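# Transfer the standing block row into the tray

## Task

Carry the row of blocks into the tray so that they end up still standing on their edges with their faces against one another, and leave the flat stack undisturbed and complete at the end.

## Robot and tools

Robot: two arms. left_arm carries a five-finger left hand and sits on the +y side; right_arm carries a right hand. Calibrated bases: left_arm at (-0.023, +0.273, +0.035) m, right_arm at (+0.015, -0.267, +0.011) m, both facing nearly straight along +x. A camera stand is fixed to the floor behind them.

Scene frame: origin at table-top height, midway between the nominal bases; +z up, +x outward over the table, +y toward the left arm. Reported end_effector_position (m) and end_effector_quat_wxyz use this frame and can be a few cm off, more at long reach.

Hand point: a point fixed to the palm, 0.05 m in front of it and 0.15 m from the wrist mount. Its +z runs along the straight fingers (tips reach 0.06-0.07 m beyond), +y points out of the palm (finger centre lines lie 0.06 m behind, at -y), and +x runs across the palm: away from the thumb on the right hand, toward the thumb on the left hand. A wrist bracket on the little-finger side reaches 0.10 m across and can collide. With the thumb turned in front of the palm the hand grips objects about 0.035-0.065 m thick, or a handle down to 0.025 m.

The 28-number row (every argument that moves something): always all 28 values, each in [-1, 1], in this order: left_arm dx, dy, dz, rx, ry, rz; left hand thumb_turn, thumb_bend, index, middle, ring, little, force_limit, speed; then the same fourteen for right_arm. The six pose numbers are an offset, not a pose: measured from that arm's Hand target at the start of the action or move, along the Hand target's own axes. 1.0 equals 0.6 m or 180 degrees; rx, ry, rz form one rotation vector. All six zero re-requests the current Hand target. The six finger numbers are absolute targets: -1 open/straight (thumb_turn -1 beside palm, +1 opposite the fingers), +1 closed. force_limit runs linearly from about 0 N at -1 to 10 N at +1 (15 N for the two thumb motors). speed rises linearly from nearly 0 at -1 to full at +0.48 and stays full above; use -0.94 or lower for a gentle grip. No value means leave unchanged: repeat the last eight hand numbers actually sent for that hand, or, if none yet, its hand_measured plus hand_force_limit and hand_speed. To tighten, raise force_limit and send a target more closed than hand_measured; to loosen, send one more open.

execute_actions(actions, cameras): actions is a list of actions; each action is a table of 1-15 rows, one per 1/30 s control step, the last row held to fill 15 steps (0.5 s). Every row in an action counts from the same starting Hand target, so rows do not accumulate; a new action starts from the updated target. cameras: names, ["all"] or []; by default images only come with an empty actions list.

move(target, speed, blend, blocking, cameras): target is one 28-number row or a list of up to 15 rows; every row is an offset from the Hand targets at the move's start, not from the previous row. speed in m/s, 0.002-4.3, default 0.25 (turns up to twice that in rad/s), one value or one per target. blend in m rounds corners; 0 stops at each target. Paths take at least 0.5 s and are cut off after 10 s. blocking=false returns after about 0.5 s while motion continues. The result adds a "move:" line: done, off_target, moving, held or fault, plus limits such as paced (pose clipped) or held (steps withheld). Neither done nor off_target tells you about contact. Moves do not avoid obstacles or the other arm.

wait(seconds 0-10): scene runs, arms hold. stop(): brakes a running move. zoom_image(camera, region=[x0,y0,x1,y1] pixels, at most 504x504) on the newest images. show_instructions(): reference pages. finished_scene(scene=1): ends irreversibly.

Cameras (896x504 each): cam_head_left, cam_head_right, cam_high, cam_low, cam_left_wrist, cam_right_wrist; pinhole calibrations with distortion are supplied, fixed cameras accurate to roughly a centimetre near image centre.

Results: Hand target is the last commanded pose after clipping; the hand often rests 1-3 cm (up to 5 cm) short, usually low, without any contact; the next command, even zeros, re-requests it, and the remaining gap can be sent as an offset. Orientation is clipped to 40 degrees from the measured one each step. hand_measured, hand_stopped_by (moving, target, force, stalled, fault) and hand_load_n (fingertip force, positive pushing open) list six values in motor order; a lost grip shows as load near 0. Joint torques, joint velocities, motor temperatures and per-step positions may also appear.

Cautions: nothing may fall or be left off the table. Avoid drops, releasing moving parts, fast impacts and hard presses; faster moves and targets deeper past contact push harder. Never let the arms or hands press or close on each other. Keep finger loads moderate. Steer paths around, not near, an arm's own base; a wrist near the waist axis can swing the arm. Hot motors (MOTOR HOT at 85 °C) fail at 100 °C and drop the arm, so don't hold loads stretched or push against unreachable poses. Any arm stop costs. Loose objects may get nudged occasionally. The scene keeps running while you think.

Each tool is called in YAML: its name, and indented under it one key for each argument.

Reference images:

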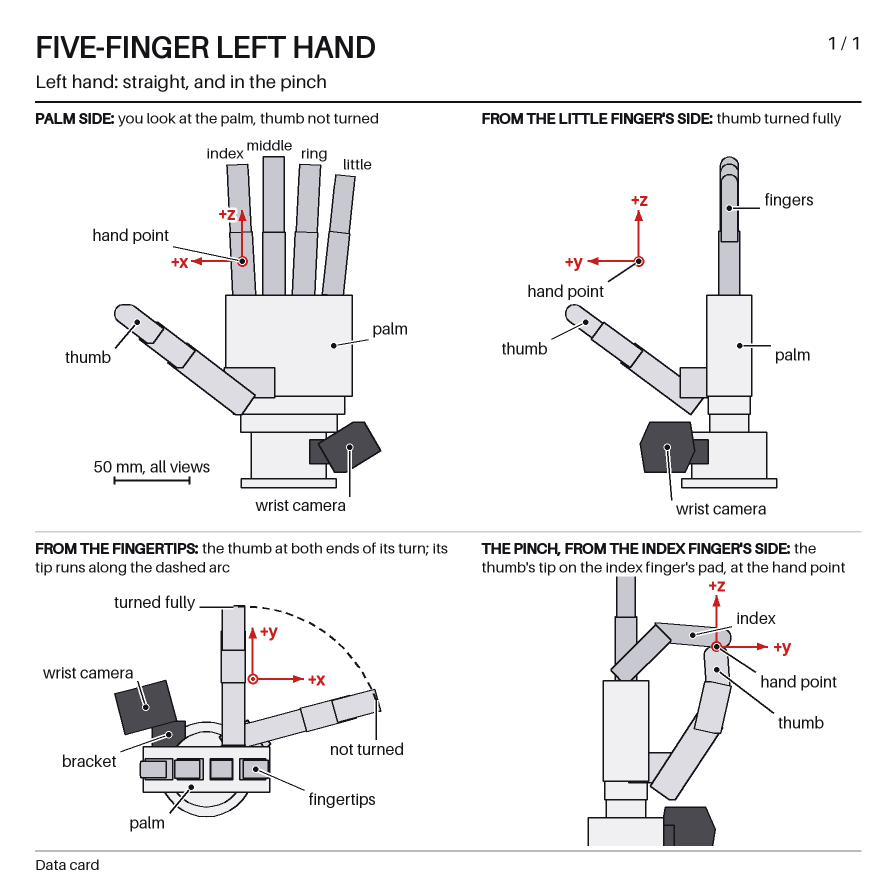

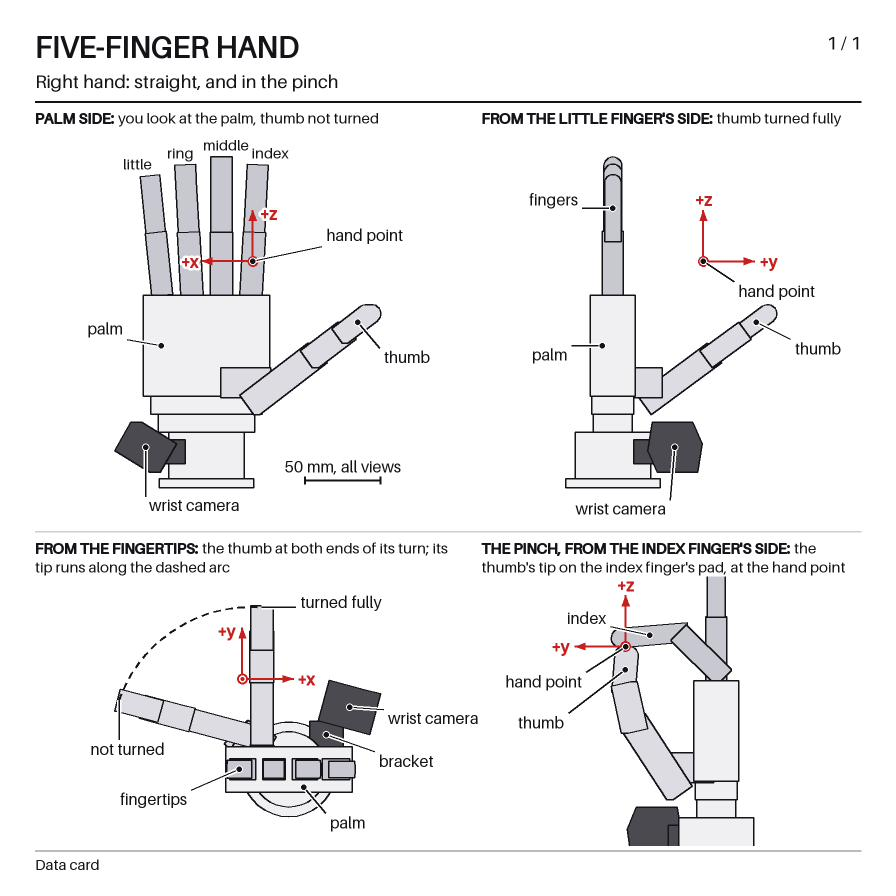

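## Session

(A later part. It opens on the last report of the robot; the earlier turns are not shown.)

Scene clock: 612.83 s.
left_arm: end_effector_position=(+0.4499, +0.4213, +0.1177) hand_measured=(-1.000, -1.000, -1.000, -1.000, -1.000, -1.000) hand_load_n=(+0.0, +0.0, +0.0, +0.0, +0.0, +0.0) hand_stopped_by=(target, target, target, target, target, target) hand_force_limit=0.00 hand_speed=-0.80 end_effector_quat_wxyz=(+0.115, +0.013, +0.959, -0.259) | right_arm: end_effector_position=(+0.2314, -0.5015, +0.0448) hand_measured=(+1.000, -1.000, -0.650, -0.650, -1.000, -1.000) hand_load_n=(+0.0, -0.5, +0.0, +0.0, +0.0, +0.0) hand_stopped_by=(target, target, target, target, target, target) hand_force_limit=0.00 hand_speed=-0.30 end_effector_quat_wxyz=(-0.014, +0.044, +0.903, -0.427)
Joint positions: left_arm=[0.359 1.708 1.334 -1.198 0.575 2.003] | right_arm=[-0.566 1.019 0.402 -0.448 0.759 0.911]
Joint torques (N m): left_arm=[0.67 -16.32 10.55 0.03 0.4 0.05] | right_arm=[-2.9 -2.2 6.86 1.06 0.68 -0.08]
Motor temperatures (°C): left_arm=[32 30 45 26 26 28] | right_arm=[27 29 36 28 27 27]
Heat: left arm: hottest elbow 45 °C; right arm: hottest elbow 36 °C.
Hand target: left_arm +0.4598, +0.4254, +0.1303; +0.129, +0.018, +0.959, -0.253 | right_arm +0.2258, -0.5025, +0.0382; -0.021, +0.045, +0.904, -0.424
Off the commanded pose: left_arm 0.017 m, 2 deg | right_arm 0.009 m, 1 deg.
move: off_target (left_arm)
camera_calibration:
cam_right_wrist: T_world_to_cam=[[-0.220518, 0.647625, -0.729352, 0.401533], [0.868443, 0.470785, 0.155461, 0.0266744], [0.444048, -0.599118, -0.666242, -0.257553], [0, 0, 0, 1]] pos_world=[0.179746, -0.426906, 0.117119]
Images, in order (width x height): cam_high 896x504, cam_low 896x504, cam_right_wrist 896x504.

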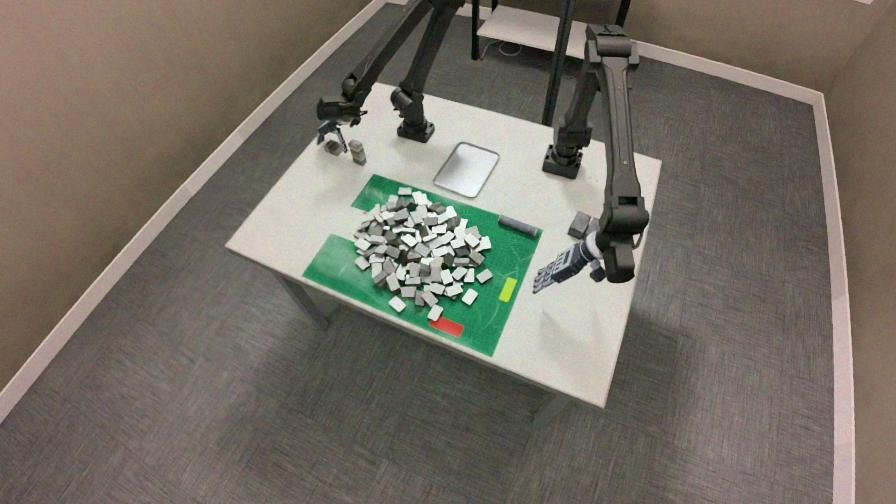

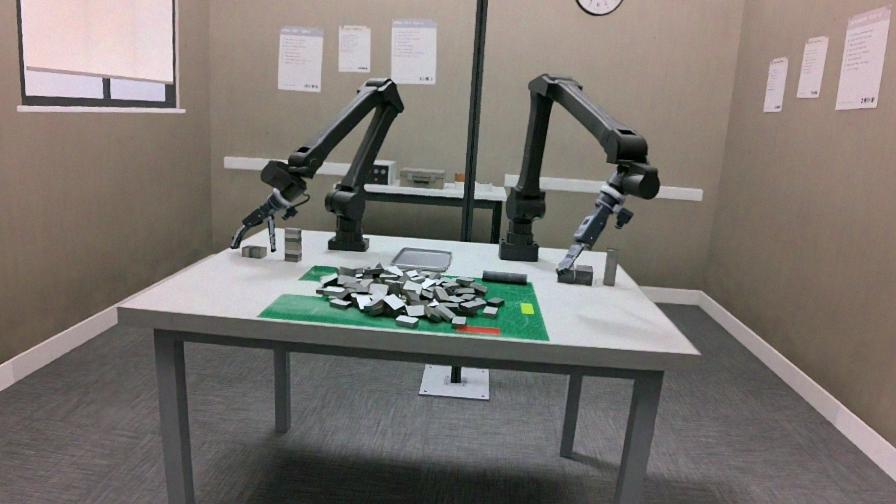

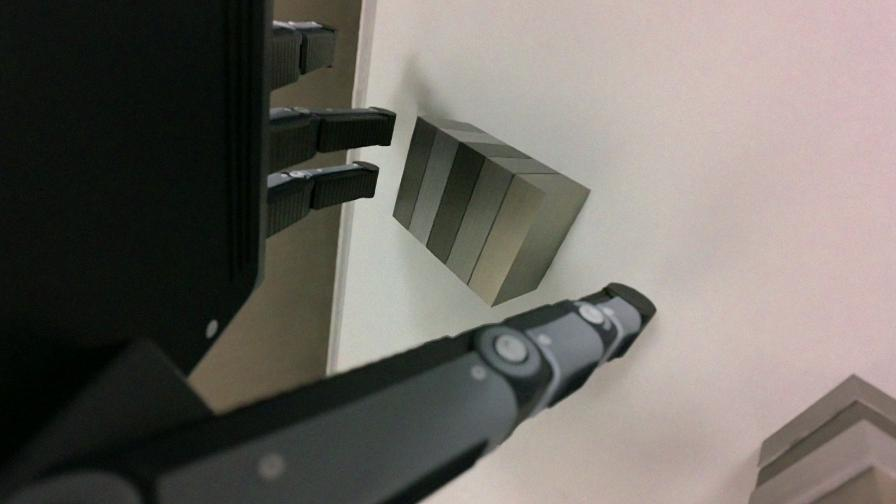

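move:
  target: [0,0,0,0,0,0,-1,-1,-1,-1,-1,-1,0,-0.8,0.0007,0.0135,0.0027,0,0,0,1,-1,-0.65,-0.65,-1,-1,0,-0.3]
  speed: 0.05
  cameras: ["cam_high","cam_low","cam_right_wrist"]

zoom_image:
  camera: "cam_low"
  region: [225, 210, 305, 270]

Scene clock: 657.03 s.
left_arm: end_effector_position=(+0.4499, +0.4213, +0.1177) hand_measured=(-1.000, -1.000, -1.000, -1.000, -1.000, -1.000) hand_load_n=(+0.0, +0.0, +0.0, +0.0, -0.5, +0.0) hand_stopped_by=(target, target, target, target, target, target) hand_force_limit=0.00 hand_speed=-0.80 end_effector_quat_wxyz=(+0.115, +0.013, +0.959, -0.259) | right_arm: end_effector_position=(+0.2281, -0.4997, +0.0366) hand_measured=(+1.000, -1.000, -0.650, -0.650, -1.000, -1.000) hand_load_n=(+0.0, +0.0, +0.0, +0.0, +0.0, +0.0) hand_stopped_by=(target, target, target, target, target, target) hand_force_limit=0.00 hand_speed=-0.30 end_effector_quat_wxyz=(-0.018, +0.043, +0.904, -0.425)
Joint positions: left_arm=[0.359 1.708 1.334 -1.198 0.575 2.003] | right_arm=[-0.566 1.034 0.388 -0.43 0.76 0.912]
Joint torques (N m): left_arm=[0.79 -16.26 10.52 0.06 0.4 0.05] | right_arm=[-1.67 -2.43 6.71 0.98 0.91 0.02]
Heat: left arm: hottest elbow 46 °C; right arm: hottest elbow 37 °C.
Hand target: left_arm +0.4598, +0.4254, +0.1303; +0.129, +0.018, +0.959, -0.253 | right_arm +0.2259, -0.4986, +0.0309; -0.020, +0.045, +0.904, -0.424
Off the commanded pose: left_arm 0.017 m, 2 deg | right_arm 0.006 m, 0 deg.
move: off_target (left_arm)
camera_calibration:
cam_right_wrist: T_world_to_cam=[[-0.226075, 0.651652, -0.724044, 0.396794], [0.87054, 0.468679, 0.150001, 0.0286141], [0.437093, -0.596398, -0.673246, -0.257237], [0, 0, 0, 1]] pos_world=[0.177232, -0.425398, 0.10982]
Images, in order (width x height): cam_high 896x504, cam_low 896x504, cam_right_wrist 896x504.

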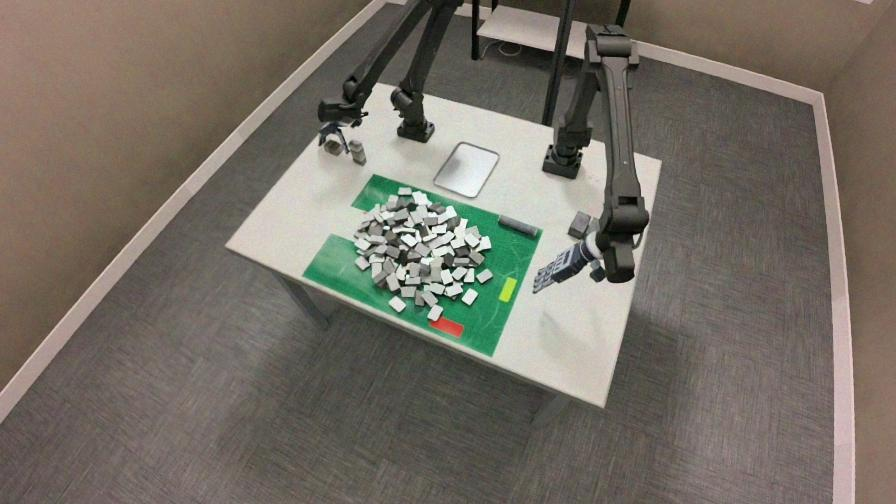

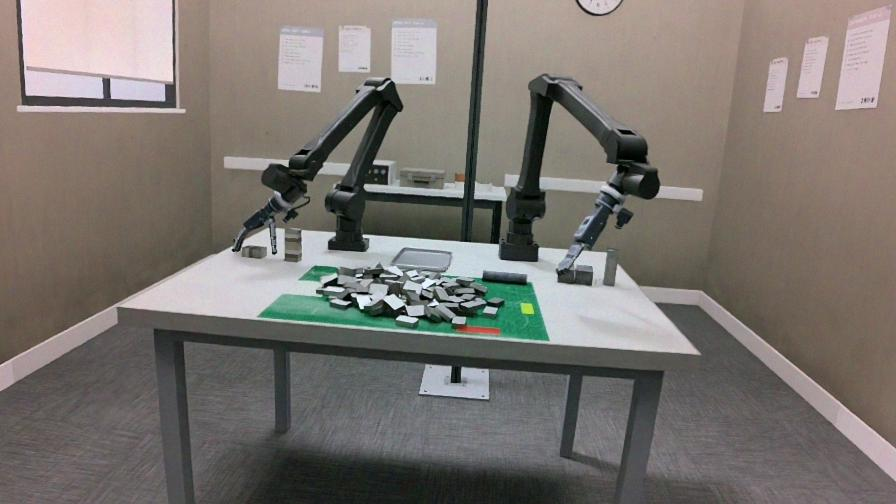

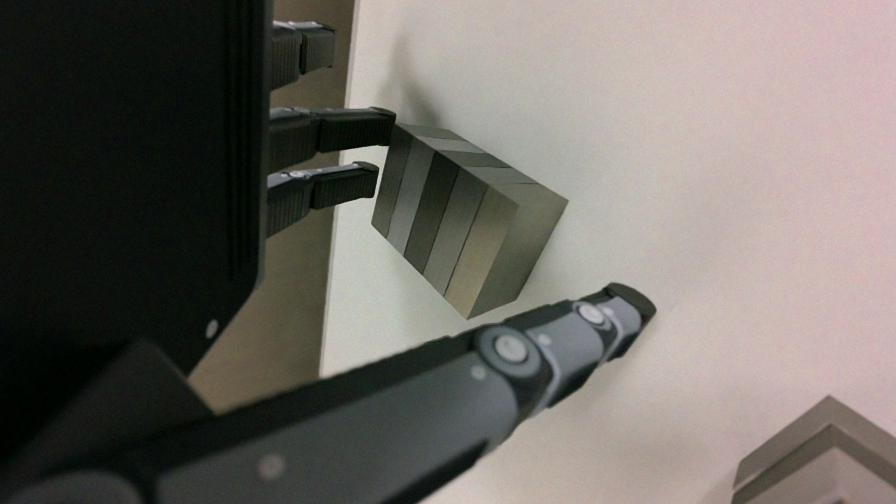

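Scaled by 6.300.

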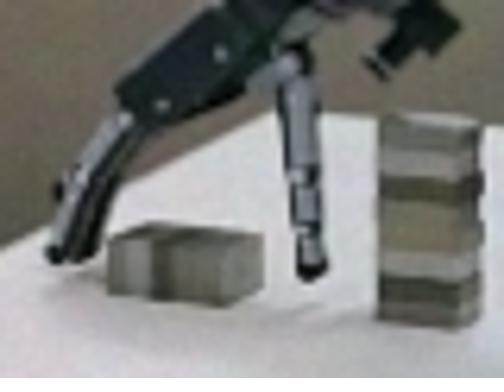

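move:
  target: [0,0,0,0,0,0,-1,-1,-1,-1,-1,-1,0,-0.8,-0.0055,-0.0045,-0.0035,0,0,0,1,-1,-0.65,-0.65,-1,-1,0,-0.3]
  speed: 0.05
  cameras: ["cam_low","cam_right_wrist"]

zoom_image:
  camera: "cam_low"
  region: [225, 210, 305, 270]

Scene clock: 699.17 s.
left_arm: end_effector_position=(+0.4499, +0.4213, +0.1177) hand_measured=(-1.000, -1.000, -1.000, -1.000, -1.000, -1.000) hand_load_n=(+0.0, +0.0, +0.0, +0.0, +0.0, +0.0) hand_stopped_by=(target, target, target, target, target, target) hand_force_limit=0.00 hand_speed=-0.80 end_effector_quat_wxyz=(+0.115, +0.013, +0.959, -0.259) | right_arm: end_effector_position=(+0.2278, -0.5001, +0.0362) hand_measured=(+1.000, -1.000, -0.650, -0.650, -1.000, -1.000) hand_load_n=(+0.0, +0.0, +0.0, +0.0, +0.0, +0.0) hand_stopped_by=(target, target, target, target, target, target) hand_force_limit=0.00 hand_speed=-0.30 end_effector_quat_wxyz=(-0.019, +0.046, +0.904, -0.425)
Joint positions: left_arm=[0.359 1.708 1.334 -1.198 0.575 2.003] | right_arm=[-0.566 1.037 0.388 -0.43 0.763 0.918]
Joint torques (N m): left_arm=[0.67 -16.32 10.54 0.08 0.41 0.05] | right_arm=[-1.2 -2.49 7.71 0.53 0.92 0.01]
Heat: left arm: hottest elbow 46 °C; right arm: hottest elbow 36 °C.
Hand target: left_arm +0.4598, +0.4254, +0.1303; +0.129, +0.018, +0.959, -0.253 | right_arm +0.2291, -0.4990, +0.0344; -0.020, +0.045, +0.904, -0.424
Off the commanded pose: left_arm 0.017 m, 2 deg | right_arm 0.003 m, 0 deg.
move: off_target (left_arm)
camera_calibration:
cam_right_wrist: T_world_to_cam=[[-0.222225, 0.652023, -0.724902, 0.395952], [0.87273, 0.464503, 0.150261, 0.0264222], [0.434693, -0.599252, -0.672264, -0.258583], [0, 0, 0, 1]] pos_world=[0.177335, -0.425399, 0.10922]
Images, in order (width x height): cam_low 896x504, cam_right_wrist 896x504.

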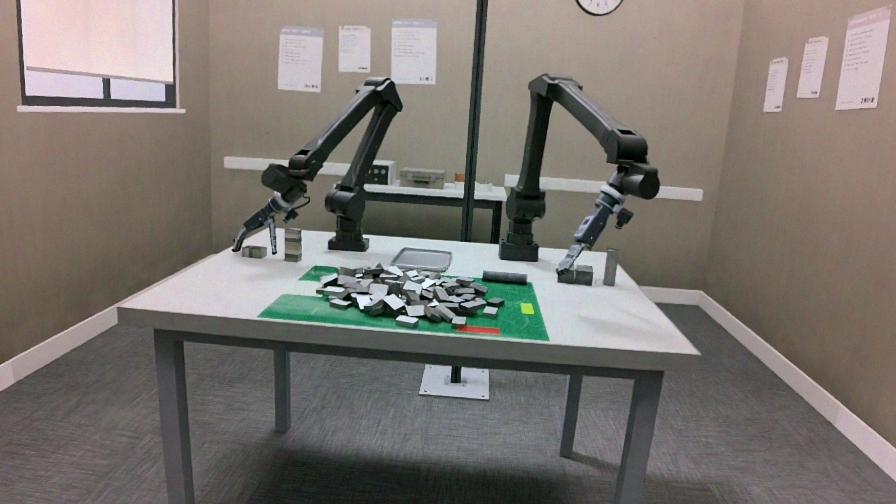

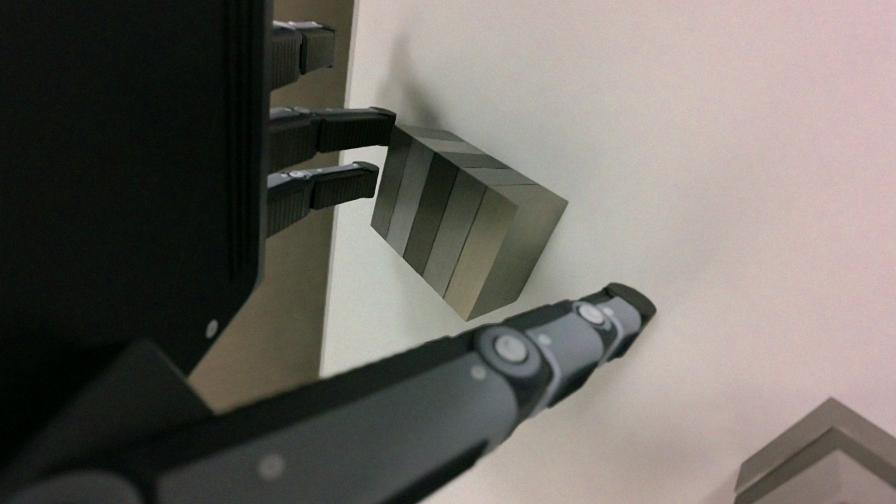

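Scaled by 6.300.

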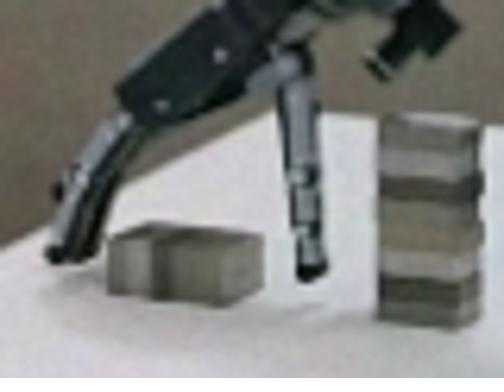

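move:
  target: [0,0,0,0,0,0,-1,-1,-1,-1,-1,-1,0,-0.8,-0.0065,-0.0087,-0.0103,0,0,0,1,-1,-0.65,-0.65,-1,-1,0,-0.3]
  speed: 0.05
  cameras: ["cam_low"]

zoom_image:
  camera: "cam_low"
  region: [225, 210, 305, 270]

Scene clock: 708.37 s.
left_arm: end_effector_position=(+0.4499, +0.4213, +0.1177) hand_measured=(-1.000, -1.000, -1.000, -1.000, -1.000, -1.000) hand_load_n=(-0.5, +0.0, +0.0, +0.0, +0.0, +0.0) hand_stopped_by=(target, target, target, target, target, target) hand_force_limit=0.00 hand_speed=-0.80 end_effector_quat_wxyz=(+0.115, +0.013, +0.959, -0.259) | right_arm: end_effector_position=(+0.2221, -0.4958, +0.0332) hand_measured=(+1.000, -1.000, -0.650, -0.650, -1.000, -1.000) hand_load_n=(-0.5, +0.0, +0.0, +0.0, +0.0, +0.0) hand_stopped_by=(target, target, target, target, target, target) hand_force_limit=0.00 hand_speed=-0.30 end_effector_quat_wxyz=(-0.030, +0.045, +0.906, -0.420)
Joint positions: left_arm=[0.359 1.708 1.334 -1.198 0.575 2.003] | right_arm=[-0.561 1.037 0.388 -0.465 0.768 0.934]
Joint torques (N m): left_arm=[0.62 -16.26 10.56 0.06 0.4 0.05] | right_arm=[-0.5 -3.19 9.35 0.39 0.93 0.04]
Heat: left arm: hottest elbow 46 °C; right arm: hottest elbow 36 °C.
Hand target: left_arm +0.4598, +0.4254, +0.1303; +0.129, +0.018, +0.959, -0.253 | right_arm +0.2331, -0.4980, +0.0423; -0.020, +0.045, +0.904, -0.424
Off the commanded pose: left_arm 0.017 m, 2 deg | right_arm 0.015 m, 1 deg.
move: off_target (left_arm, right_arm)
Images, in order (width x height): cam_low 896x504.

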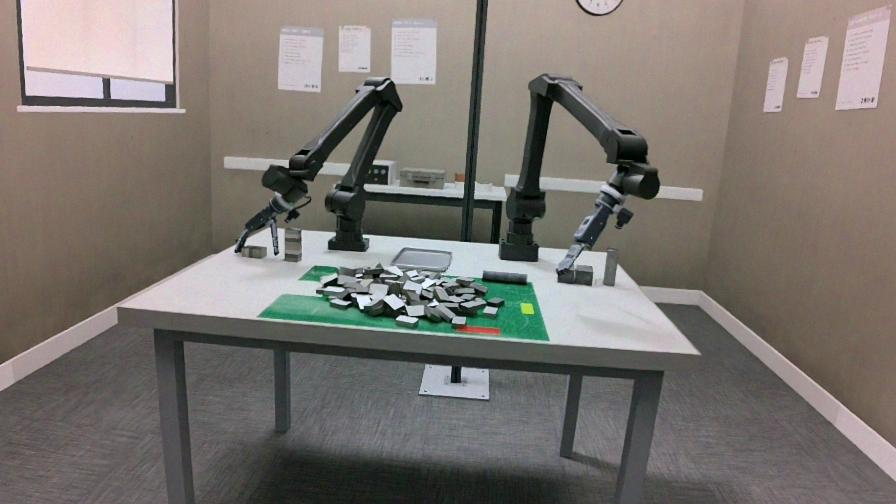

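Scaled by 6.300.

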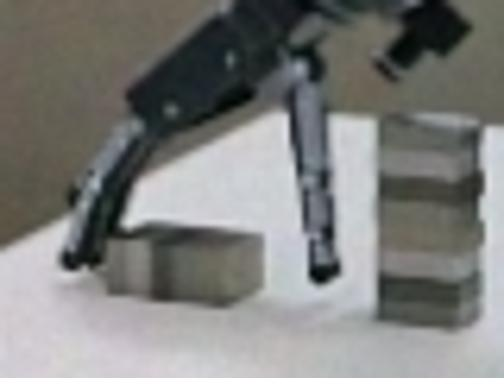

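move:
  target:
    - [0,0,0,0,0,0,-1,-1,-1,-1,-1,-1,0,-0.8,0.0127,-0.049,-0.0393,0,0,0,1,-1,-0.65,-0.65,-1,-1,0,-0.3]
    - [0,0,0,0,0,0,-1,-1,-1,-1,-1,-1,0,-0.8,0.0137,0.0117,0.011,0,0,0,1,-1,-0.65,-0.65,-1,-1,0,-0.3]
  speed: 0.08
  cameras: ["cam_low","cam_right_wrist"]

zoom_image:
  camera: "cam_low"
  region: [225, 210, 305, 270]

Scene clock: 736.90 s.
left_arm: end_effector_position=(+0.4499, +0.4213, +0.1177) hand_measured=(-1.000, -1.000, -1.000, -1.000, -1.000, -1.000) hand_load_n=(-0.5, +0.0, +0.0, +0.0, +0.0, +0.0) hand_stopped_by=(target, target, target, target, target, target) hand_force_limit=0.00 hand_speed=-0.80 end_effector_quat_wxyz=(+0.115, +0.013, +0.959, -0.259) | right_arm: end_effector_position=(+0.2275, -0.4987, +0.0385) hand_measured=(+1.000, -1.000, -0.650, -0.650, -1.000, -1.000) hand_load_n=(+0.0, +0.0, +0.0, +0.0, -0.5, +0.0) hand_stopped_by=(target, target, target, target, target, target) hand_force_limit=0.00 hand_speed=-0.30 end_effector_quat_wxyz=(-0.017, +0.047, +0.903, -0.427)
Joint positions: left_arm=[0.359 1.708 1.334 -1.198 0.575 2.003] | right_arm=[-0.561 1.025 0.387 -0.442 0.766 0.925]
Joint torques (N m): left_arm=[0.67 -16.32 10.54 0.02 0.4 0.05] | right_arm=[-2.02 -2.49 6.84 1.07 0.71 -0.08]
Heat: left arm: hottest elbow 46 °C; right arm: hottest elbow 37 °C.
Hand target: left_arm +0.4598, +0.4254, +0.1303; +0.129, +0.018, +0.959, -0.253 | right_arm +0.2248, -0.4978, +0.0326; -0.021, +0.045, +0.904, -0.424
Off the commanded pose: left_arm 0.017 m, 2 deg | right_arm 0.006 m, 1 deg.
move: off_target (left_arm)
camera_calibration:
cam_right_wrist: T_world_to_cam=[[-0.218267, 0.650085, -0.727839, 0.394963], [0.872539, 0.464034, 0.152802, 0.0254658], [0.437077, -0.601716, -0.668507, -0.257976], [0, 0, 0, 1]] pos_world=[0.176742, -0.423804, 0.111119]
Images, in order (width x height): cam_low 896x504, cam_right_wrist 896x504.

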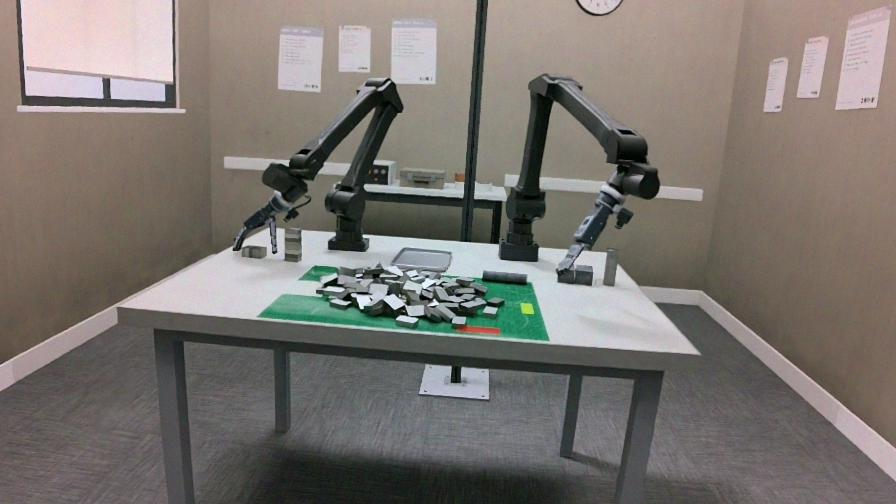

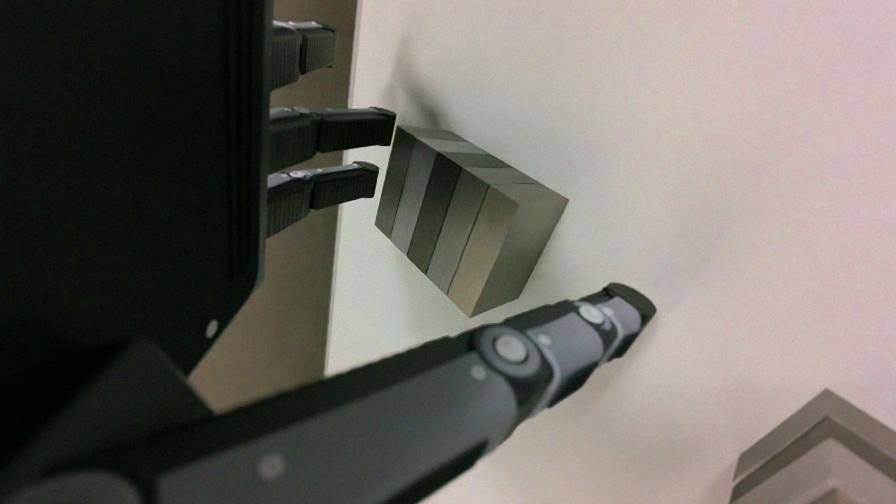

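Scaled by 6.300.

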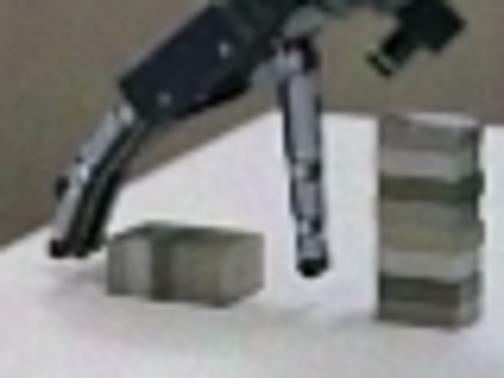

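execute_actions:
  actions:
    - [[0,0,0,0,0,0,-1,-1,-1,-1,-1,-1,0,-0.8,0,0,0,0,0,0,1,-0.3,-0.3,-0.3,-1,-1,-0.6,-0.93]]

wait:
  seconds: 2.5
  cameras: ["cam_low","cam_right_wrist"]

zoom_image:
  camera: "cam_low"
  region: [225, 210, 305, 270]

Scene clock: 768.47 s.
left_arm: end_effector_position=(+0.4499, +0.4213, +0.1177) hand_measured=(-1.000, -1.000, -1.000, -1.000, -1.000, -1.000) hand_load_n=(+0.0, +0.0, +0.0, +0.0, +0.0, +0.0) hand_stopped_by=(target, target, target, target, target, target) hand_force_limit=0.00 hand_speed=-0.80 end_effector_quat_wxyz=(+0.115, +0.013, +0.959, -0.259) | right_arm: end_effector_position=(+0.2279, -0.4990, +0.0385) hand_measured=(+1.000, -0.654, -0.300, -0.300, -1.000, -1.000) hand_load_n=(+0.5, +0.0, +0.5, +2.0, -0.5, +0.0) hand_stopped_by=(target, moving, target, target, target, target) hand_force_limit=-0.60 hand_speed=-0.93 end_effector_quat_wxyz=(-0.016, +0.047, +0.903, -0.427)
Joint positions: left_arm=[0.359 1.708 1.334 -1.198 0.575 2.003] | right_arm=[-0.561 1.026 0.387 -0.439 0.766 0.925]
Joint torques (N m): left_arm=[0.67 -16.32 10.55 0.06 0.41 0.05] | right_arm=[-2.02 -2.49 6.83 1.01 0.69 -0.09]
Heat: left arm: hottest elbow 46 °C; right arm: hottest elbow 37 °C.
Hand target: left_arm +0.4598, +0.4254, +0.1303; +0.129, +0.018, +0.959, -0.253 | right_arm +0.2249, -0.4978, +0.0327; -0.020, +0.045, +0.904, -0.424
Off the commanded pose: left_arm 0.017 m, 2 deg | right_arm 0.007 m, 1 deg.
not at rest: the robot was still moving 3 seconds after this call's last action.
Step readings (end_effector_position of left_arm | right_arm):
0: (+0.4499, +0.4213, +0.1177) | (+0.2276, -0.4987, +0.0386)
1: (+0.4499, +0.4213, +0.1177) | (+0.2276, -0.4987, +0.0386)
2: (+0.4499, +0.4213, +0.1177) | (+0.2276, -0.4987, +0.0386)
4: (+0.4499, +0.4213, +0.1177) | (+0.2276, -0.4987, +0.0386)
8: (+0.4499, +0.4213, +0.1177) | (+0.2276, -0.4987, +0.0386)
15: (+0.4499, +0.4213, +0.1177) | (+0.2276, -0.4987, +0.0386)

Scene clock: 770.97 s.
left_arm: end_effector_position=(+0.4499, +0.4213, +0.1177) hand_measured=(-1.000, -1.000, -1.000, -1.000, -1.000, -1.000) hand_load_n=(+0.0, +0.0, +0.5, +0.0, +0.0, +0.0) hand_stopped_by=(target, target, target, target, target, target) hand_force_limit=0.00 hand_speed=-0.80 end_effector_quat_wxyz=(+0.115, +0.013, +0.959, -0.259) | right_arm: end_effector_position=(+0.2279, -0.4990, +0.0385) hand_measured=(+1.000, -0.576, -0.300, -0.300, -1.000, -1.000) hand_load_n=(+0.5, +3.0, +1.0, +2.5, +0.0, +0.0) hand_stopped_by=(target, force, target, target, target, target) hand_force_limit=-0.60 hand_speed=-0.93 end_effector_quat_wxyz=(-0.016, +0.047, +0.903, -0.427)
Joint positions: left_arm=[0.359 1.708 1.334 -1.198 0.575 2.003] | right_arm=[-0.561 1.026 0.387 -0.439 0.766 0.925]
Joint torques (N m): left_arm=[0.73 -16.32 10.55 0.05 0.41 0.05] | right_arm=[-2.02 -2.49 6.83 1.01 0.68 -0.08]
Heat: left arm: hottest elbow 46 °C; right arm: hottest elbow 37 °C.
Hand target: left_arm +0.4598, +0.4254, +0.1303; +0.129, +0.018, +0.959, -0.253 | right_arm +0.2249, -0.4978, +0.0327; -0.020, +0.045, +0.904, -0.424
Off the commanded pose: left_arm 0.017 m, 2 deg | right_arm 0.007 m, 1 deg.
wait: 2.50 s; at rest by 0.87 s
camera_calibration:
cam_right_wrist: T_world_to_cam=[[-0.217339, 0.649345, -0.728776, 0.394713], [0.872428, 0.464074, 0.153314, 0.0252911], [0.43776, -0.602483, -0.667368, -0.258869], [0, 0, 0, 1]] pos_world=[0.177044, -0.424006, 0.111019]
Images, in order (width x height): cam_low 896x504, cam_right_wrist 896x504.

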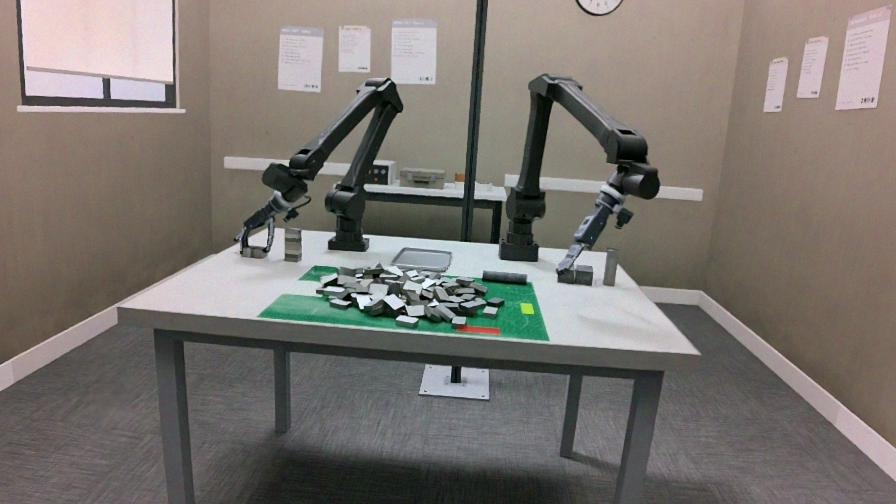

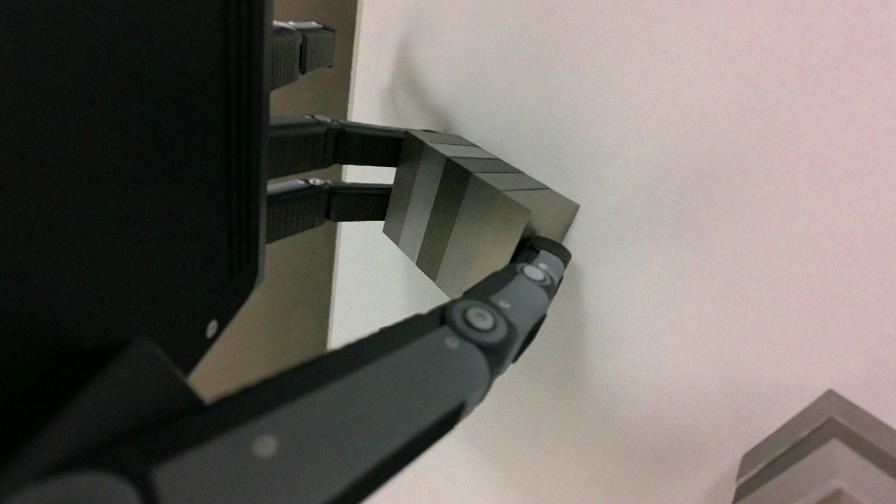

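Scaled by 6.300.

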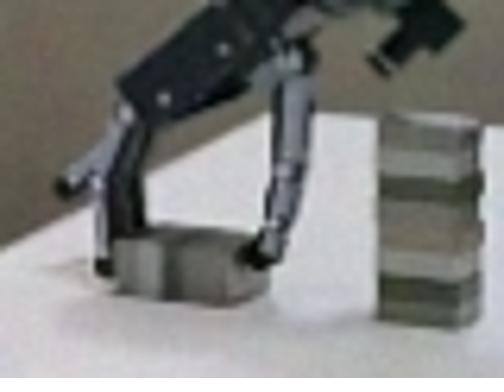

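zoom_image:
  camera: "cam_right_wrist"
  region: [360, 100, 610, 320]

Scaled by 2.016.

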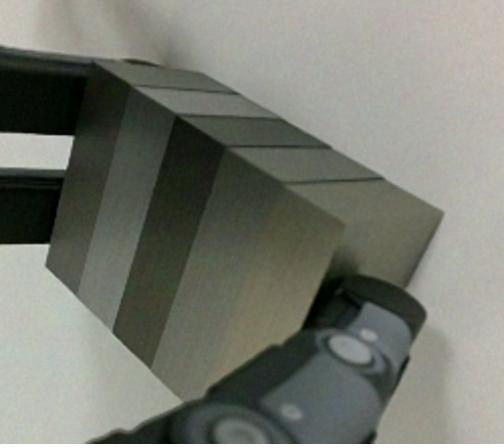

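execute_actions:
  actions:
    - [[0,0,0,0,0,0,-1,-1,-1,-1,-1,-1,0,-0.8,0,0,0,0,0,0,1,-0.2,-0.28,-0.3,-1,-1,-0.1,-0.93]]

wait:
  seconds: 0.5
  cameras: ["cam_right_wrist"]

Scene clock: 795.60 s.
left_arm: end_effector_position=(+0.4499, +0.4213, +0.1177) hand_measured=(-1.000, -1.000, -1.000, -1.000, -1.000, -1.000) hand_load_n=(+0.0, +0.5, +0.0, +0.0, +0.0, +0.5) hand_stopped_by=(target, target, target, target, target, target) hand_force_limit=0.00 hand_speed=-0.80 end_effector_quat_wxyz=(+0.115, +0.013, +0.959, -0.259) | right_arm: end_effector_position=(+0.2279, -0.4990, +0.0385) hand_measured=(+1.000, -0.568, -0.290, -0.300, -1.000, -1.000) hand_load_n=(-1.0, +6.5, +6.5, +2.0, +0.0, -0.5) hand_stopped_by=(target, force, force, target, target, target) hand_force_limit=-0.10 hand_speed=-0.93 end_effector_quat_wxyz=(-0.016, +0.047, +0.903, -0.427)
Joint positions: left_arm=[0.359 1.708 1.334 -1.198 0.575 2.003] | right_arm=[-0.561 1.026 0.387 -0.439 0.766 0.925]
Joint torques (N m): left_arm=[0.62 -16.38 10.52 0.05 0.4 0.05] | right_arm=[-2.02 -2.43 6.83 1.02 0.68 -0.09]
Heat: left arm: hottest elbow 46 °C; right arm: hottest elbow 36 °C.
Hand target: left_arm +0.4598, +0.4254, +0.1303; +0.129, +0.018, +0.959, -0.253 | right_arm +0.2249, -0.4978, +0.0327; -0.020, +0.045, +0.904, -0.424
Off the commanded pose: left_arm 0.017 m, 2 deg | right_arm 0.007 m, 1 deg.
Step readings (end_effector_position of left_arm | right_arm):
0: (+0.4499, +0.4213, +0.1177) | (+0.2279, -0.4990, +0.0385)
1: (+0.4499, +0.4213, +0.1177) | (+0.2279, -0.4990, +0.0385)
2: (+0.4499, +0.4213, +0.1177) | (+0.2279, -0.4990, +0.0385)
4: (+0.4499, +0.4213, +0.1177) | (+0.2279, -0.4990, +0.0385)
8: (+0.4499, +0.4213, +0.1177) | (+0.2279, -0.4990, +0.0385)
15: (+0.4499, +0.4213, +0.1177) | (+0.2279, -0.4990, +0.0385)

Scene clock: 796.10 s.
left_arm: end_effector_position=(+0.4499, +0.4213, +0.1177) hand_measured=(-1.000, -1.000, -1.000, -1.000, -1.000, -1.000) hand_load_n=(+0.0, +0.0, +0.0, +0.0, +0.5, +0.0) hand_stopped_by=(target, target, target, target, target, target) hand_force_limit=0.00 hand_speed=-0.80 end_effector_quat_wxyz=(+0.115, +0.013, +0.959, -0.259) | right_arm: end_effector_position=(+0.2279, -0.4990, +0.0385) hand_measured=(+1.000, -0.568, -0.290, -0.300, -1.000, -1.000) hand_load_n=(-1.0, +6.5, +6.5, +2.0, +0.0, +0.0) hand_stopped_by=(target, force, force, target, target, target) hand_force_limit=-0.10 hand_speed=-0.93 end_effector_quat_wxyz=(-0.016, +0.047, +0.903, -0.427)
Joint positions: left_arm=[0.359 1.708 1.334 -1.198 0.575 2.003] | right_arm=[-0.561 1.026 0.387 -0.439 0.766 0.925]
Joint torques (N m): left_arm=[0.67 -16.38 10.56 0.03 0.4 0.04] | right_arm=[-2.02 -2.49 6.83 1.02 0.69 -0.09]
Heat: left arm: hottest elbow 46 °C; right arm: hottest elbow 36 °C.
Hand target: left_arm +0.4598, +0.4254, +0.1303; +0.129, +0.018, +0.959, -0.253 | right_arm +0.2249, -0.4978, +0.0327; -0.020, +0.045, +0.904, -0.424
Off the commanded pose: left_arm 0.017 m, 2 deg | right_arm 0.007 m, 1 deg.
wait: 0.50 s; at rest by 0.17 s
camera_calibration:
cam_right_wrist: T_world_to_cam=[[-0.217339, 0.649345, -0.728776, 0.394713], [0.872428, 0.464074, 0.153314, 0.0252911], [0.43776, -0.602483, -0.667368, -0.258869], [0, 0, 0, 1]] pos_world=[0.177044, -0.424006, 0.111019]
Images, in order (width x height): cam_right_wrist 896x504.

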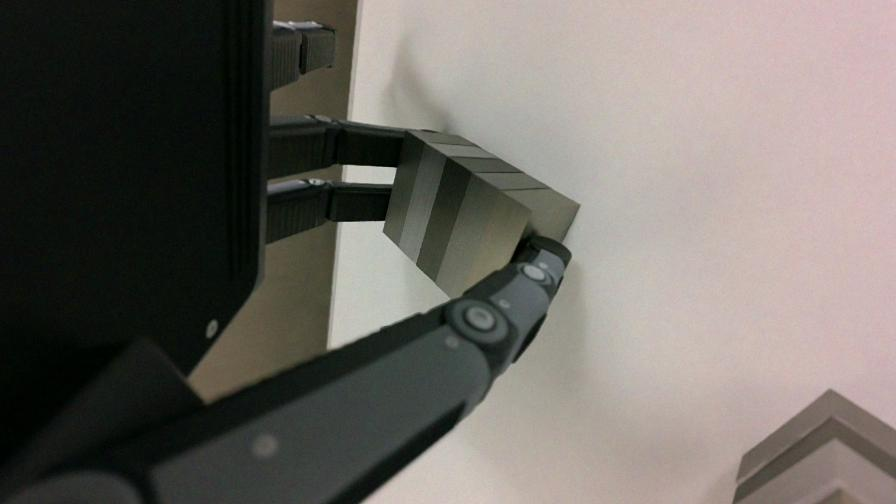

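execute_actions:
  actions:
    - [[0,0,0,0,0,0,-1,-1,-1,-1,-1,-1,0,-0.8,0,0,0,0,0,0,1,-0.2,-0.294,-0.288,-1,-1,-0.1,-0.93]]

Scene clock: 808.90 s.
left_arm: end_effector_position=(+0.4499, +0.4213, +0.1177) hand_measured=(-1.000, -1.000, -1.000, -1.000, -1.000, -1.000) hand_load_n=(+0.0, +0.0, +0.0, +0.0, +0.0, +0.0) hand_stopped_by=(target, target, target, target, target, target) hand_force_limit=0.00 hand_speed=-0.80 end_effector_quat_wxyz=(+0.115, +0.013, +0.959, -0.259) | right_arm: end_effector_position=(+0.2279, -0.4990, +0.0385) hand_measured=(+1.000, -0.568, -0.294, -0.296, -1.000, -1.000) hand_load_n=(+0.0, +6.5, +3.0, +5.0, +0.0, +0.0) hand_stopped_by=(target, force, target, force, target, target) hand_force_limit=-0.10 hand_speed=-0.93 end_effector_quat_wxyz=(-0.016, +0.047, +0.903, -0.427)
Joint positions: left_arm=[0.359 1.708 1.334 -1.198 0.575 2.003] | right_arm=[-0.561 1.026 0.387 -0.439 0.766 0.925]
Joint torques (N m): left_arm=[0.67 -16.21 10.56 0.05 0.41 0.05] | right_arm=[-2.02 -2.49 6.83 1.02 0.69 -0.09]
Heat: left arm: hottest elbow 46 °C; right arm: hottest elbow 36 °C.
Hand target: left_arm +0.4598, +0.4254, +0.1303; +0.129, +0.018, +0.959, -0.253 | right_arm +0.2249, -0.4978, +0.0327; -0.020, +0.045, +0.904, -0.424
Off the commanded pose: left_arm 0.017 m, 2 deg | right_arm 0.007 m, 1 deg.
Step readings (end_effector_position of left_arm | right_arm):
0: (+0.4499, +0.4213, +0.1177) | (+0.2279, -0.4990, +0.0385)
1: (+0.4499, +0.4213, +0.1177) | (+0.2279, -0.4990, +0.0385)
2: (+0.4499, +0.4213, +0.1177) | (+0.2279, -0.4990, +0.0385)
4: (+0.4499, +0.4213, +0.1177) | (+0.2279, -0.4990, +0.0385)
8: (+0.4499, +0.4213, +0.1177) | (+0.2279, -0.4990, +0.0385)
15: (+0.4499, +0.4213, +0.1177) | (+0.2279, -0.4990, +0.0385)

move:
  target:
    - [0,0,0,0,0,0,-1,-1,-1,-1,-1,-1,0,-0.8,0,-0.0256,-0.0213,0.0049,-0.0064,0.0077,1,-0.2,-0.294,-0.288,-1,-1,-0.1,-0.93]
    - [0,0,0,0,0,0,-1,-1,-1,-1,-1,-1,0,-0.8,0,-0.064,-0.0532,0,0,0,1,-0.2,-0.294,-0.288,-1,-1,-0.1,-0.93]
  speed: 0.1
  blend: [0.01,0]
  cameras: ["cam_low","cam_right_wrist"]

zoom_image:
  camera: "cam_low"
  region: [225, 190, 325, 270]

Scene clock: 847.57 s.
left_arm: end_effector_position=(+0.4499, +0.4213, +0.1177) hand_measured=(-1.000, -1.000, -1.000, -1.000, -1.000, -1.000) hand_load_n=(+0.0, +0.0, +0.0, +0.0, +0.0, +0.0) hand_stopped_by=(target, target, target, target, target, target) hand_force_limit=0.00 hand_speed=-0.80 end_effector_quat_wxyz=(+0.115, +0.013, +0.959, -0.259) | right_arm: end_effector_position=(+0.1976, -0.4782, +0.0439) hand_measured=(+1.000, -0.568, -0.294, -0.296, -1.000, -1.000) hand_load_n=(+0.5, +5.5, +2.5, +5.0, +0.0, +0.0) hand_stopped_by=(target, force, target, force, target, target) hand_force_limit=-0.10 hand_speed=-0.93 end_effector_quat_wxyz=(-0.054, +0.025, +0.914, -0.401)
Joint positions: left_arm=[0.359 1.708 1.334 -1.198 0.575 2.003] | right_arm=[-0.561 0.93 0.389 -0.636 0.755 0.918]
Joint torques (N m): left_arm=[0.73 -16.32 10.54 0.08 0.4 0.04] | right_arm=[-2.14 -3.96 13.81 0.29 1.15 -0.03]
Heat: left arm: hottest elbow 47 °C; right arm: hottest elbow 36 °C.
Hand target: left_arm +0.4598, +0.4254, +0.1303; +0.129, +0.018, +0.959, -0.253 | right_arm +0.2247, -0.4977, +0.0825; -0.021, +0.045, +0.904, -0.424
Off the commanded pose: left_arm 0.017 m, 2 deg | right_arm 0.051 m, 5 deg.
move: off_target (left_arm, right_arm); blend cut to 0.0099 m at target 1
camera_calibration:
cam_right_wrist: T_world_to_cam=[[-0.28241, 0.689386, -0.667077, 0.407861], [0.879133, 0.464268, 0.107609, 0.0419683], [0.383887, -0.55606, -0.737176, -0.193599], [0, 0, 0, 1]] pos_world=[0.152609, -0.408311, 0.124842]
Images, in order (width x height): cam_low 896x504, cam_right_wrist 896x504.

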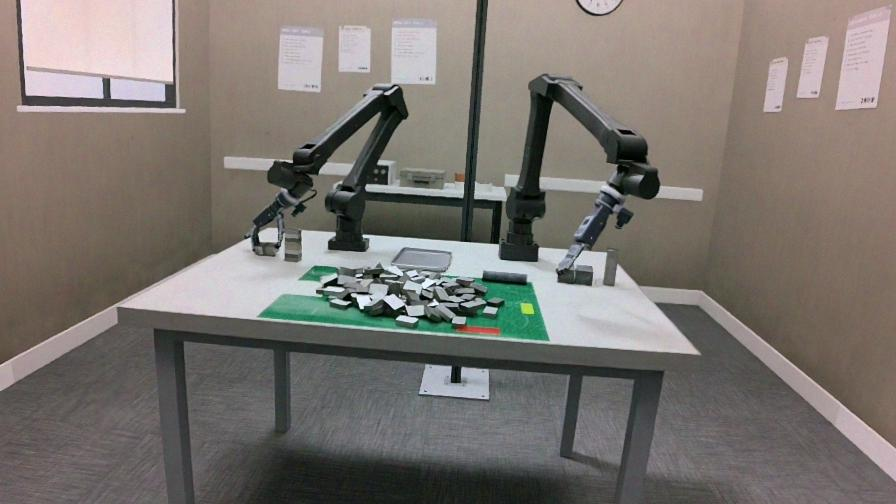

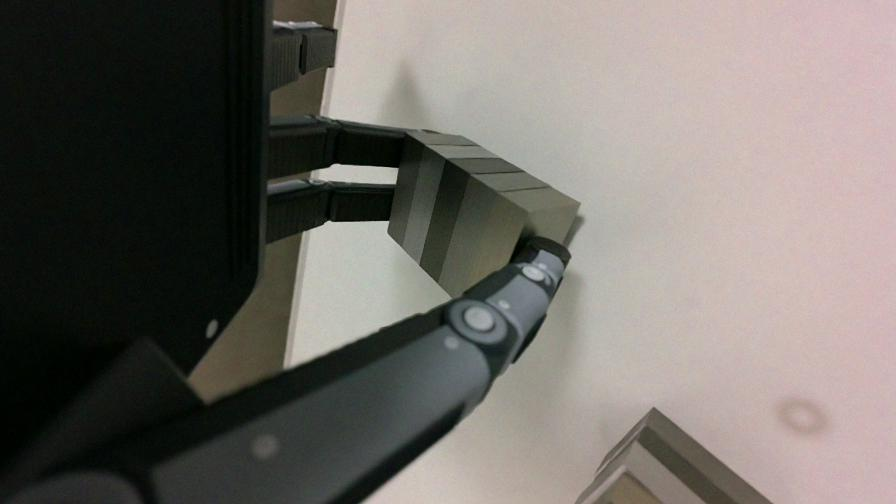

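Scaled by 5.040.

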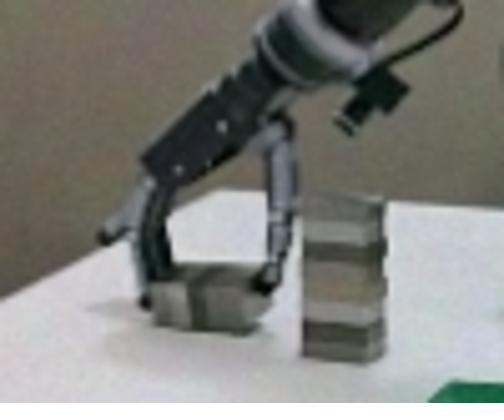

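move:
  target: [0,0,0,0,0,0,-1,-1,-1,-1,-1,-1,0,-0.8,-0.018,-0.0458,-0.023,-0.0147,0.0141,-0.021,1,-0.2,-0.294,-0.288,-1,-1,-0.1,-0.93]
  speed: 0.1
  cameras: ["cam_low","cam_right_wrist"]

zoom_image:
  camera: "cam_low"
  region: [225, 190, 325, 270]

Scene clock: 875.37 s.
left_arm: end_effector_position=(+0.4499, +0.4213, +0.1177) hand_measured=(-1.000, -1.000, -1.000, -1.000, -1.000, -1.000) hand_load_n=(+0.0, +0.0, +0.0, +0.0, +0.0, +0.0) hand_stopped_by=(target, target, target, target, target, target) hand_force_limit=0.00 hand_speed=-0.80 end_effector_quat_wxyz=(+0.115, +0.013, +0.959, -0.259) | right_arm: end_effector_position=(+0.2112, -0.4850, +0.0775) hand_measured=(+1.000, -0.568, -0.294, -0.296, -1.000, -1.000) hand_load_n=(+0.5, +5.0, +3.0, +3.5, +0.0, +0.0) hand_stopped_by=(target, force, target, force, target, target) hand_force_limit=-0.10 hand_speed=-0.93 end_effector_quat_wxyz=(-0.079, +0.006, +0.921, -0.381)
Joint positions: left_arm=[0.359 1.708 1.334 -1.198 0.575 2.003] | right_arm=[-0.565 0.97 0.529 -0.798 0.742 0.901]
Joint torques (N m): left_arm=[0.79 -16.32 10.54 0.05 0.41 0.05] | right_arm=[-2.78 -3.43 14.38 0.14 1.13 -0.07]
Heat: left arm: hottest elbow 47 °C; right arm: hottest elbow 40 °C.
Hand target: left_arm +0.4598, +0.4254, +0.1303; +0.129, +0.018, +0.959, -0.253 | right_arm +0.2348, -0.5058, +0.1126; -0.053, +0.025, +0.914, -0.401
Off the commanded pose: left_arm 0.017 m, 2 deg | right_arm 0.047 m, 4 deg.
move: off_target (left_arm, right_arm)
camera_calibration:
cam_right_wrist: T_world_to_cam=[[-0.329835, 0.714923, -0.616518, 0.457328], [0.878604, 0.471374, 0.0765614, 0.0355563], [0.345346, -0.516422, -0.78361, -0.146832], [0, 0, 0, 1]] pos_world=[0.170311, -0.419542, 0.16417]
Images, in order (width x height): cam_low 896x504, cam_right_wrist 896x504.

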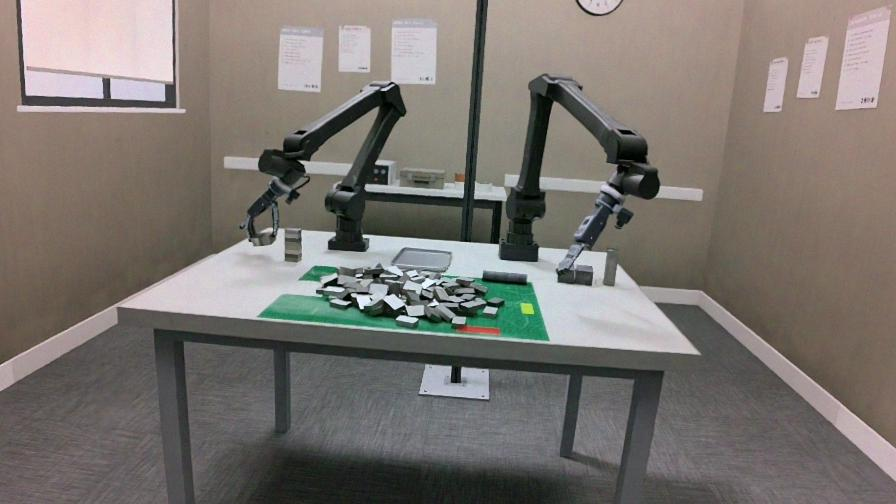

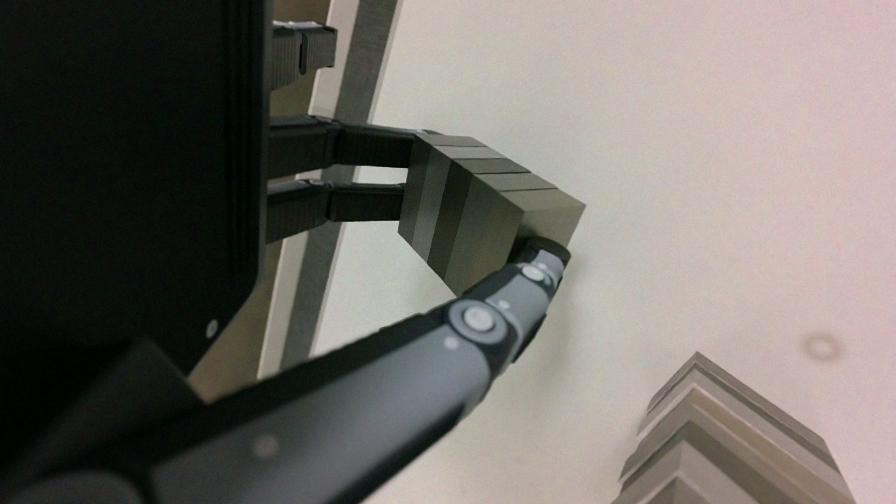

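Scaled by 5.040.

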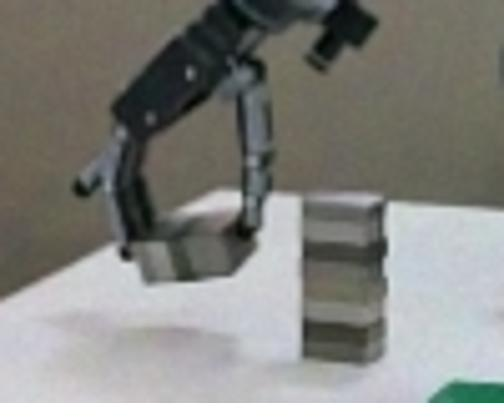

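zoom_image:
  camera: "cam_right_wrist"
  region: [360, 100, 610, 320]

Scaled by 2.016.

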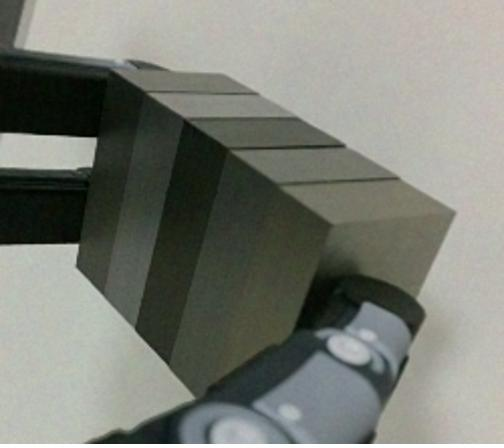

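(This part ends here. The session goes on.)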